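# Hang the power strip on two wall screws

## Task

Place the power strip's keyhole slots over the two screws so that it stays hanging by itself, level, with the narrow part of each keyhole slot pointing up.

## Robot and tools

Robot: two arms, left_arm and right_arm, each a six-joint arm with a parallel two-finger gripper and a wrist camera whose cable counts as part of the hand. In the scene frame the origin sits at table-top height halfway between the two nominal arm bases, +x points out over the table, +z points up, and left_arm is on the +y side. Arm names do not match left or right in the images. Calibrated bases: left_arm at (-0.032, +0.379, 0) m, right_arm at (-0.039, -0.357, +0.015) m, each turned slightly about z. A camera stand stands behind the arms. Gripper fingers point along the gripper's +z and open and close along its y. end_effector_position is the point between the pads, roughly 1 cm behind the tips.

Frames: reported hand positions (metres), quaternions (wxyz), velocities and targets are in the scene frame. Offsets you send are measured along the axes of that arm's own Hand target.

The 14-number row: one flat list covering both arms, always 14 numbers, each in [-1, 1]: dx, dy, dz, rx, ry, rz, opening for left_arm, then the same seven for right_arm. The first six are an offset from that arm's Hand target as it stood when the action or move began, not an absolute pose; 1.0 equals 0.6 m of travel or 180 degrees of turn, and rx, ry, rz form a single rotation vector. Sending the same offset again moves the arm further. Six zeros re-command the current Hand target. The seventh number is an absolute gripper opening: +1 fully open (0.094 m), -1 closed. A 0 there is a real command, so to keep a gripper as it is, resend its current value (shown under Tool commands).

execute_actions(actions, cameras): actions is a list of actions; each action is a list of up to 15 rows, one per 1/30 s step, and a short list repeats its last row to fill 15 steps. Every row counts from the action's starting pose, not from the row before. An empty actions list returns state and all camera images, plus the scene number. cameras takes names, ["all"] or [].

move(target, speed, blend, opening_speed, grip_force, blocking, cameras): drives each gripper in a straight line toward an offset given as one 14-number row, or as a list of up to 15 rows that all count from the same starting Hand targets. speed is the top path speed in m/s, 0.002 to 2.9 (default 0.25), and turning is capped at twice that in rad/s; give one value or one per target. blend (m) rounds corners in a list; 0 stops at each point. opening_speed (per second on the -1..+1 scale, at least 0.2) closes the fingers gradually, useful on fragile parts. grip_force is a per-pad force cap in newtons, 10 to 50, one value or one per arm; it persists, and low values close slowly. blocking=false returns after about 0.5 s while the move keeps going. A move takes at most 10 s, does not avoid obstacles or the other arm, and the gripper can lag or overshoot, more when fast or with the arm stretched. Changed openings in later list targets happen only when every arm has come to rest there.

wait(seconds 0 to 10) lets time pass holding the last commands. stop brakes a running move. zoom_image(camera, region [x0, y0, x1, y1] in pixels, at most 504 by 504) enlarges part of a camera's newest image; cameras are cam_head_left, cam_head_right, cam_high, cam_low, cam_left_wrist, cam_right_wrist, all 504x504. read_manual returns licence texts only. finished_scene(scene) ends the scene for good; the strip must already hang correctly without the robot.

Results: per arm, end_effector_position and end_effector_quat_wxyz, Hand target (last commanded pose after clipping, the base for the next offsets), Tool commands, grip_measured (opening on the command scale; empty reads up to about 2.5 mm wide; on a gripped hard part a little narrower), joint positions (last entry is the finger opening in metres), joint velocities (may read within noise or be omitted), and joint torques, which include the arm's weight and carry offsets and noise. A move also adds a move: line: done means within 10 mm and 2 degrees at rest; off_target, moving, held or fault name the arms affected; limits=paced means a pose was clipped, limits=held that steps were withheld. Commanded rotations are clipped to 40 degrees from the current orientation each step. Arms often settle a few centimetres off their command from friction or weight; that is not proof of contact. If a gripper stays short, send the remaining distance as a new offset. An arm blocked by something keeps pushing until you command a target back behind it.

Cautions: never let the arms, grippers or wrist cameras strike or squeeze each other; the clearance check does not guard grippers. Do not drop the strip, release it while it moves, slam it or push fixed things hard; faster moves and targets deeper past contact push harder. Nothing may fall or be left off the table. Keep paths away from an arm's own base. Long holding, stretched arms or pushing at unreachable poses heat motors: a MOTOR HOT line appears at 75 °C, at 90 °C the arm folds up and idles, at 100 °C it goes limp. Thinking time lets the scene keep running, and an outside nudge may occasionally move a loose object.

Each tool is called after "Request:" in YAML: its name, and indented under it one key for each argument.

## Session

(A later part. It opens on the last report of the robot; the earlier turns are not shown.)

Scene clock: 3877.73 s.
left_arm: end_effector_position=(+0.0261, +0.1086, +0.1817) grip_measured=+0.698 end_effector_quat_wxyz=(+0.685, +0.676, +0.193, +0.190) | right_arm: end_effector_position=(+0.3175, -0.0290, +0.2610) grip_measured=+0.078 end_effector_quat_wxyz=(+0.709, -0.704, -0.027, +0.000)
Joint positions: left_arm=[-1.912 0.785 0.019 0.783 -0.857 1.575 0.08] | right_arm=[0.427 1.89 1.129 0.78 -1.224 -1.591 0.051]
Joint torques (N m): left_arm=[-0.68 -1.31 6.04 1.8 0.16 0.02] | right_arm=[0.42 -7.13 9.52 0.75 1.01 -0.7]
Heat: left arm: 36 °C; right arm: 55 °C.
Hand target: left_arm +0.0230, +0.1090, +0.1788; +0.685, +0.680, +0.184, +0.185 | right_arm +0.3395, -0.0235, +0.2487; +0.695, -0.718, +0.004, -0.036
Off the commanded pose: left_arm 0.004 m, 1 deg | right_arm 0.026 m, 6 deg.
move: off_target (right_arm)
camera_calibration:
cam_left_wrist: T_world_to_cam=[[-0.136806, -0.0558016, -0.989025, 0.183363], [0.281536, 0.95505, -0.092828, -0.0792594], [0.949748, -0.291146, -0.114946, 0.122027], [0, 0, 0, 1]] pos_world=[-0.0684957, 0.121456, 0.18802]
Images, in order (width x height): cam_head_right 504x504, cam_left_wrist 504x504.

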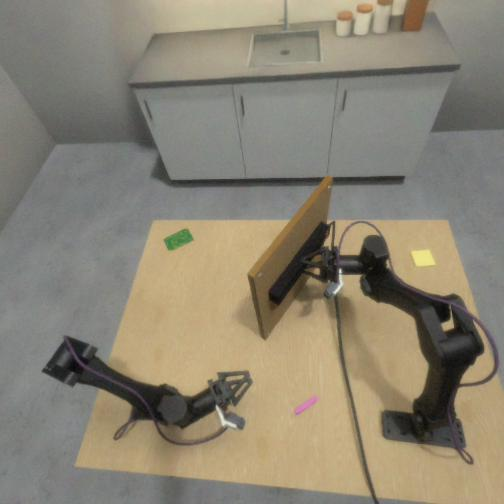

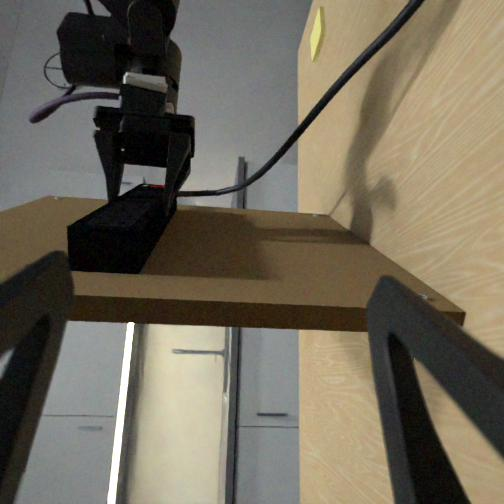

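Request:
move:
  target: [0,0,0,0,0,0,0.7,0,0.0,0,-0.01,0,0.03,-0.7]
  speed: 0.06
  cameras: ["cam_left_wrist","cam_head_right"]

Request:
zoom_image:
  camera: "cam_left_wrist"
  region: [50, 150, 200, 300]

Request:
zoom_image:
  camera: "cam_head_right"
  region: [260, 210, 350, 320]

Scene clock: 3885.70 s.
left_arm: end_effector_position=(+0.0261, +0.1086, +0.1817) grip_measured=+0.698 end_effector_quat_wxyz=(+0.685, +0.676, +0.193, +0.190) | right_arm: end_effector_position=(+0.3175, -0.0291, +0.2614) grip_measured=+0.078 end_effector_quat_wxyz=(+0.705, -0.709, -0.021, +0.008)
Joint positions: left_arm=[-1.912 0.785 0.019 0.783 -0.857 1.575 0.08] | right_arm=[0.427 1.881 1.142 0.72 -1.228 -1.608 0.051]
Joint torques (N m): left_arm=[-0.72 -1.29 6.2 1.75 0.16 0.03] | right_arm=[0.5 -7.69 9.85 0.49 1.07 -0.11]
Heat: left arm: 36 °C; right arm: 52 °C.
Hand target: left_arm +0.0230, +0.1090, +0.1788; +0.685, +0.680, +0.184, +0.185 | right_arm +0.3396, -0.0236, +0.2487; +0.685, -0.728, +0.038, -0.003
Off the commanded pose: left_arm 0.004 m, 1 deg | right_arm 0.026 m, 8 deg.
move: off_target (right_arm)
camera_calibration:
cam_left_wrist: T_world_to_cam=[[-0.136806, -0.0558016, -0.989025, 0.183363], [0.281536, 0.95505, -0.092828, -0.0792594], [0.949748, -0.291146, -0.114946, 0.122027], [0, 0, 0, 1]] pos_world=[-0.0684957, 0.121456, 0.18802]
Images, in order (width x height): cam_head_right 504x504, cam_left_wrist 504x504.

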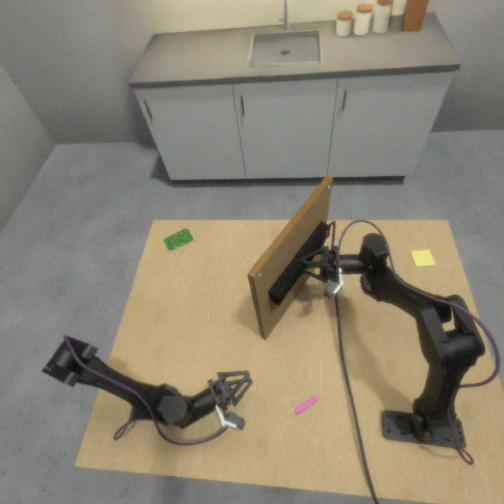

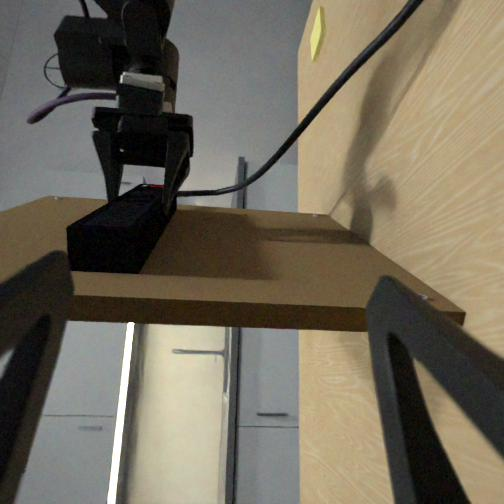

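Scaled by 3.360 from the camera's 504x504 image, which has a finer 720x720 frame.

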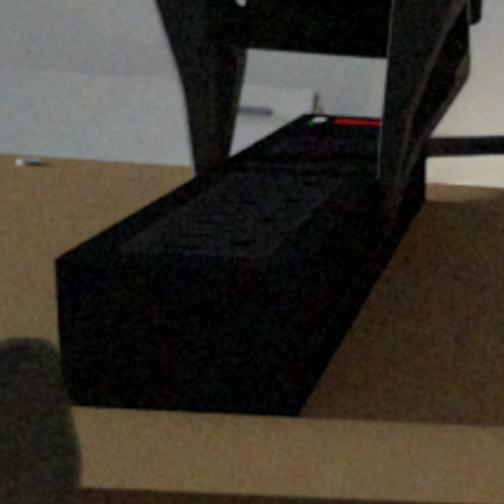

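Scaled by 4.582 from the camera's 504x504 image, which has a finer 720x720 frame.

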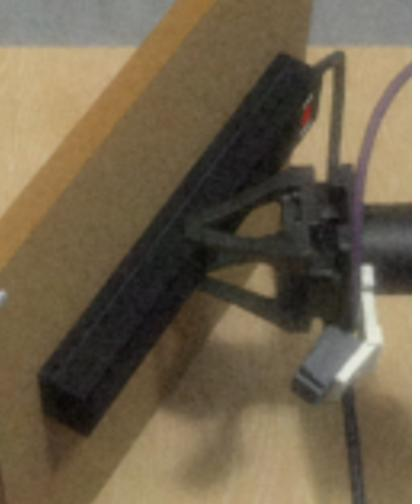

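Request:
move:
  target: [0,0,0,0,0,0,0.7,0,0.0,-0.01,0,0,-0.02,0.2]
  speed: 0.06
  opening_speed: 0.3
  cameras: ["cam_left_wrist","cam_head_right"]

Request:
zoom_image:
  camera: "cam_left_wrist"
  region: [50, 150, 200, 300]

Request:
zoom_image:
  camera: "cam_head_right"
  region: [260, 210, 350, 320]

Scene clock: 3895.77 s.
left_arm: end_effector_position=(+0.0261, +0.1086, +0.1817) grip_measured=+0.698 end_effector_quat_wxyz=(+0.685, +0.676, +0.193, +0.190) | right_arm: end_effector_position=(+0.3255, -0.0294, +0.2629) grip_measured=+0.198 end_effector_quat_wxyz=(+0.700, -0.713, -0.030, -0.031)
Joint positions: left_arm=[-1.912 0.785 0.019 0.783 -0.857 1.575 0.08] | right_arm=[0.425 1.871 1.155 0.668 -1.186 -1.703 0.056]
Joint torques (N m): left_arm=[-0.72 -1.31 6.17 1.76 0.15 0.01] | right_arm=[-0.43 -7.8 8.96 0.72 0.48 0.02]
Heat: left arm: 36 °C; right arm: 50 °C.
Hand target: left_arm +0.0230, +0.1090, +0.1788; +0.685, +0.680, +0.184, +0.185 | right_arm +0.3392, -0.0295, +0.2491; +0.685, -0.728, +0.015, -0.024
Off the commanded pose: left_arm 0.004 m, 1 deg | right_arm 0.019 m, 6 deg.
move: off_target (right_arm)
camera_calibration:
cam_left_wrist: T_world_to_cam=[[-0.136806, -0.0558016, -0.989025, 0.183363], [0.281536, 0.95505, -0.092828, -0.0792594], [0.949748, -0.291146, -0.114946, 0.122027], [0, 0, 0, 1]] pos_world=[-0.0684957, 0.121456, 0.18802]
Images, in order (width x height): cam_head_right 504x504, cam_left_wrist 504x504.

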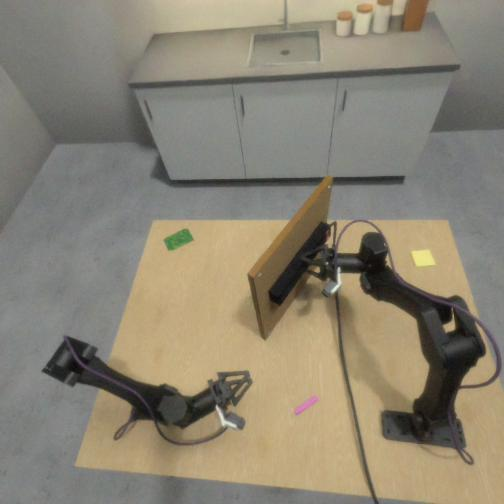

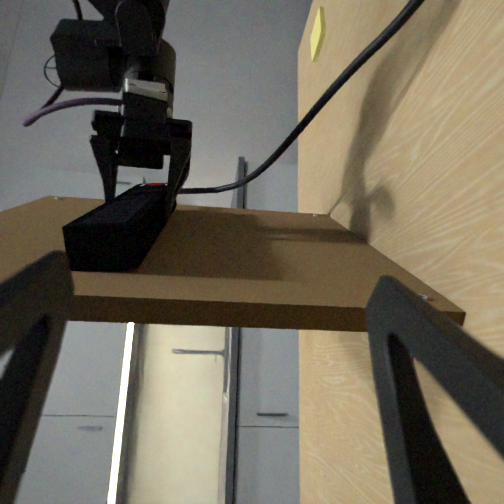

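Scaled by 3.360 from the camera's 504x504 image, which has a finer 720x720 frame.

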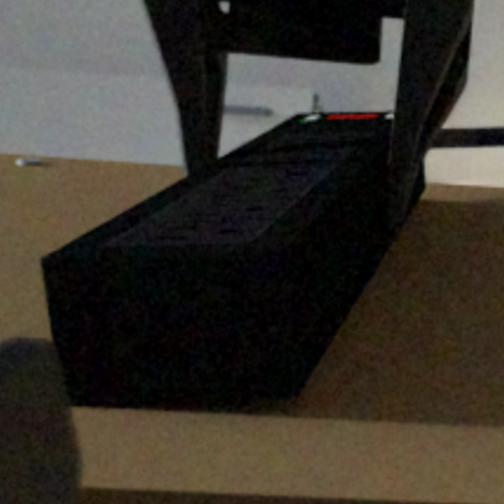

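Scaled by 4.582 from the camera's 504x504 image, which has a finer 720x720 frame.

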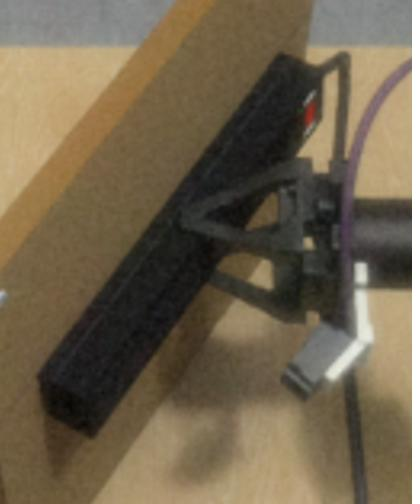

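Request:
move:
  target: [0,0,0,0,0,0,0.7,0,-0.0,-0.02,0,0,0,0.8]
  speed: 0.05
  opening_speed: 0.4
  cameras: ["cam_left_wrist","cam_head_right"]

Request:
zoom_image:
  camera: "cam_left_wrist"
  region: [50, 150, 200, 300]

Scene clock: 3901.77 s.
left_arm: end_effector_position=(+0.0261, +0.1086, +0.1817) grip_measured=+0.698 end_effector_quat_wxyz=(+0.685, +0.676, +0.193, +0.190) | right_arm: end_effector_position=(+0.3350, -0.0382, +0.2510) grip_measured=+0.797 end_effector_quat_wxyz=(+0.688, -0.725, +0.003, -0.024)
Joint positions: left_arm=[-1.912 0.785 0.019 0.783 -0.857 1.575 0.08] | right_arm=[0.403 1.871 1.155 0.585 -1.168 -1.723 0.084]
Joint torques (N m): left_arm=[-0.66 -1.52 6.06 1.74 0.14 0] | right_arm=[-0.83 -9.36 8.21 1.23 -0.02 -0.03]
Heat: left arm: 36 °C; right arm: 49 °C.
Hand target: left_arm +0.0230, +0.1090, +0.1788; +0.685, +0.680, +0.184, +0.185 | right_arm +0.3386, -0.0415, +0.2498; +0.685, -0.728, +0.015, -0.024
Off the commanded pose: left_arm 0.004 m, 1 deg | right_arm 0.005 m, 1 deg.
move: done
camera_calibration:
cam_left_wrist: T_world_to_cam=[[-0.136806, -0.0558016, -0.989025, 0.183363], [0.281536, 0.95505, -0.092828, -0.0792594], [0.949748, -0.291146, -0.114946, 0.122027], [0, 0, 0, 1]] pos_world=[-0.0684957, 0.121456, 0.18802]
Images, in order (width x height): cam_head_right 504x504, cam_left_wrist 504x504.

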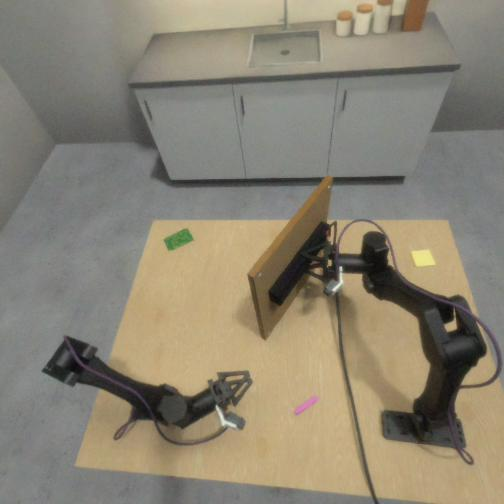

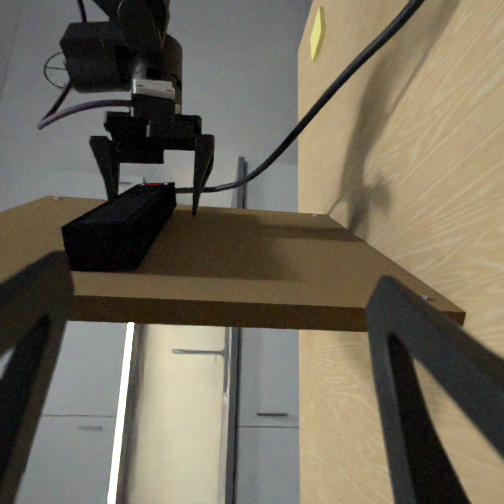

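Scaled by 3.360 from the camera's 504x504 image, which has a finer 720x720 frame.

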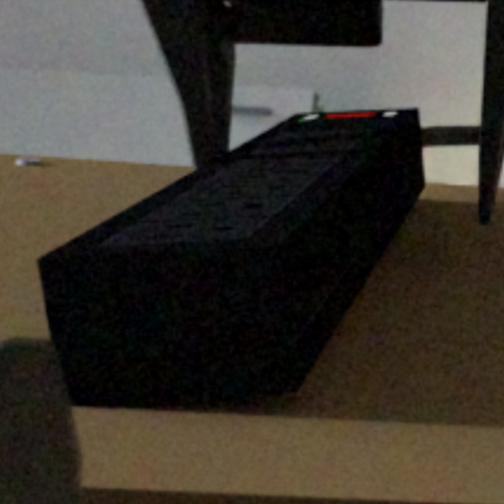

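Request:
move:
  target: [0,0,0,0,0,0,0.7,0,0.0,-0.2,0,0,0,0.8]
  speed: 0.1
  cameras: ["cam_left_wrist","cam_head_right","cam_right_wrist"]

Request:
zoom_image:
  camera: "cam_left_wrist"
  region: [50, 150, 200, 300]

Scene clock: 3909.07 s.
left_arm: end_effector_position=(+0.0261, +0.1086, +0.1817) grip_measured=+0.698 end_effector_quat_wxyz=(+0.685, +0.676, +0.193, +0.190) | right_arm: end_effector_position=(+0.3362, -0.1604, +0.2330) grip_measured=+0.797 end_effector_quat_wxyz=(+0.680, -0.732, +0.039, -0.015)
Joint positions: left_arm=[-1.912 0.785 0.019 0.783 -0.857 1.575 0.08] | right_arm=[0.088 1.777 1.093 0.132 -1.429 -2.088 0.084]
Joint torques (N m): left_arm=[-0.65 -1.43 6.12 1.74 0.14 0.01] | right_arm=[-0.24 -11.58 10.7 1.05 -0.58 0.03]
Heat: left arm: 36 °C; right arm: 48 °C.
Hand target: left_arm +0.0230, +0.1090, +0.1788; +0.685, +0.680, +0.184, +0.185 | right_arm +0.3318, -0.1611, +0.2573; +0.685, -0.728, +0.015, -0.024
Off the commanded pose: left_arm 0.004 m, 1 deg | right_arm 0.025 m, 3 deg.
joint sent to its limit (right arm) — joint 6 (wrist roll), lower limit. The joint targets still meet the commanded pose.
move: off_target (right_arm)
camera_calibration:
cam_left_wrist: T_world_to_cam=[[-0.136806, -0.0558016, -0.989025, 0.183363], [0.281536, 0.95505, -0.092828, -0.0792594], [0.949748, -0.291146, -0.114946, 0.122027], [0, 0, 0, 1]] pos_world=[-0.0684957, 0.121456, 0.18802]
cam_right_wrist: T_world_to_cam=[[-0.102389, 0.0338484, 0.994168, -0.199471], [0.714818, -0.692523, 0.0971968, -0.35757], [0.691775, 0.720601, 0.0467111, -0.0269315], [0, 0, 0, 1]] pos_world=[0.253804, -0.221467, 0.23432]
Images, in order (width x height): cam_head_right 504x504, cam_left_wrist 504x504, cam_right_wrist 504x504.

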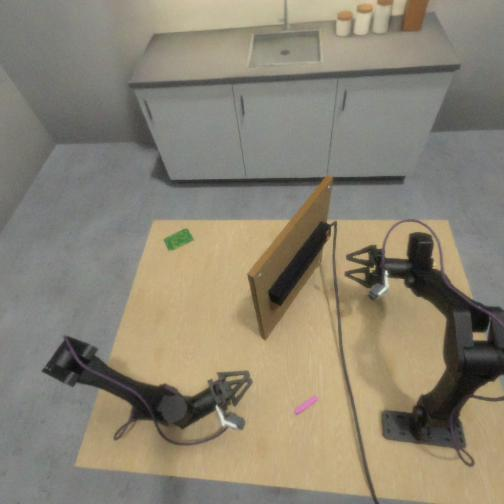

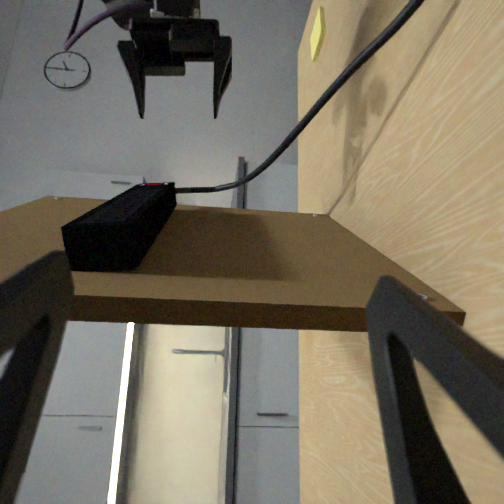

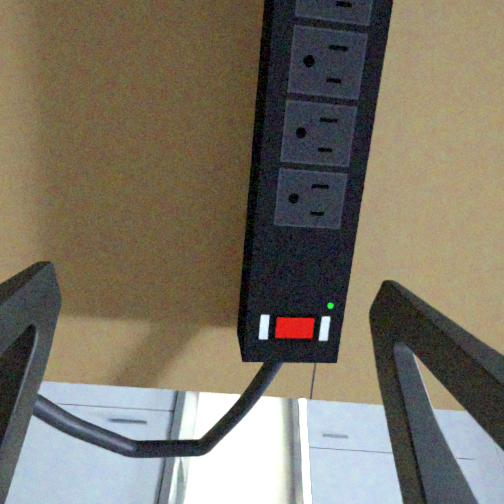

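Scaled by 3.360 from the camera's 504x504 image, which has a finer 720x720 frame.

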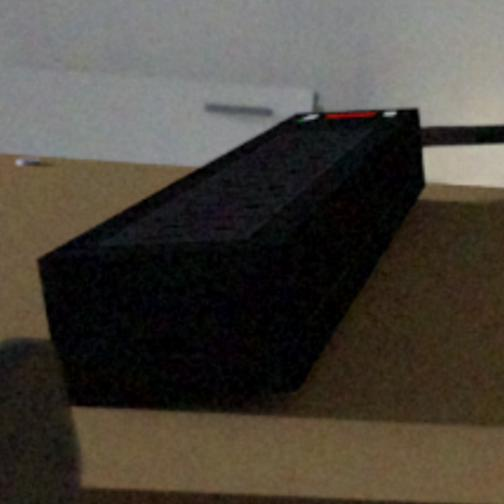

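Hangs on its own, stable.

Request:
finished_scene:
  scene: 1

The scene is finished: the task was done.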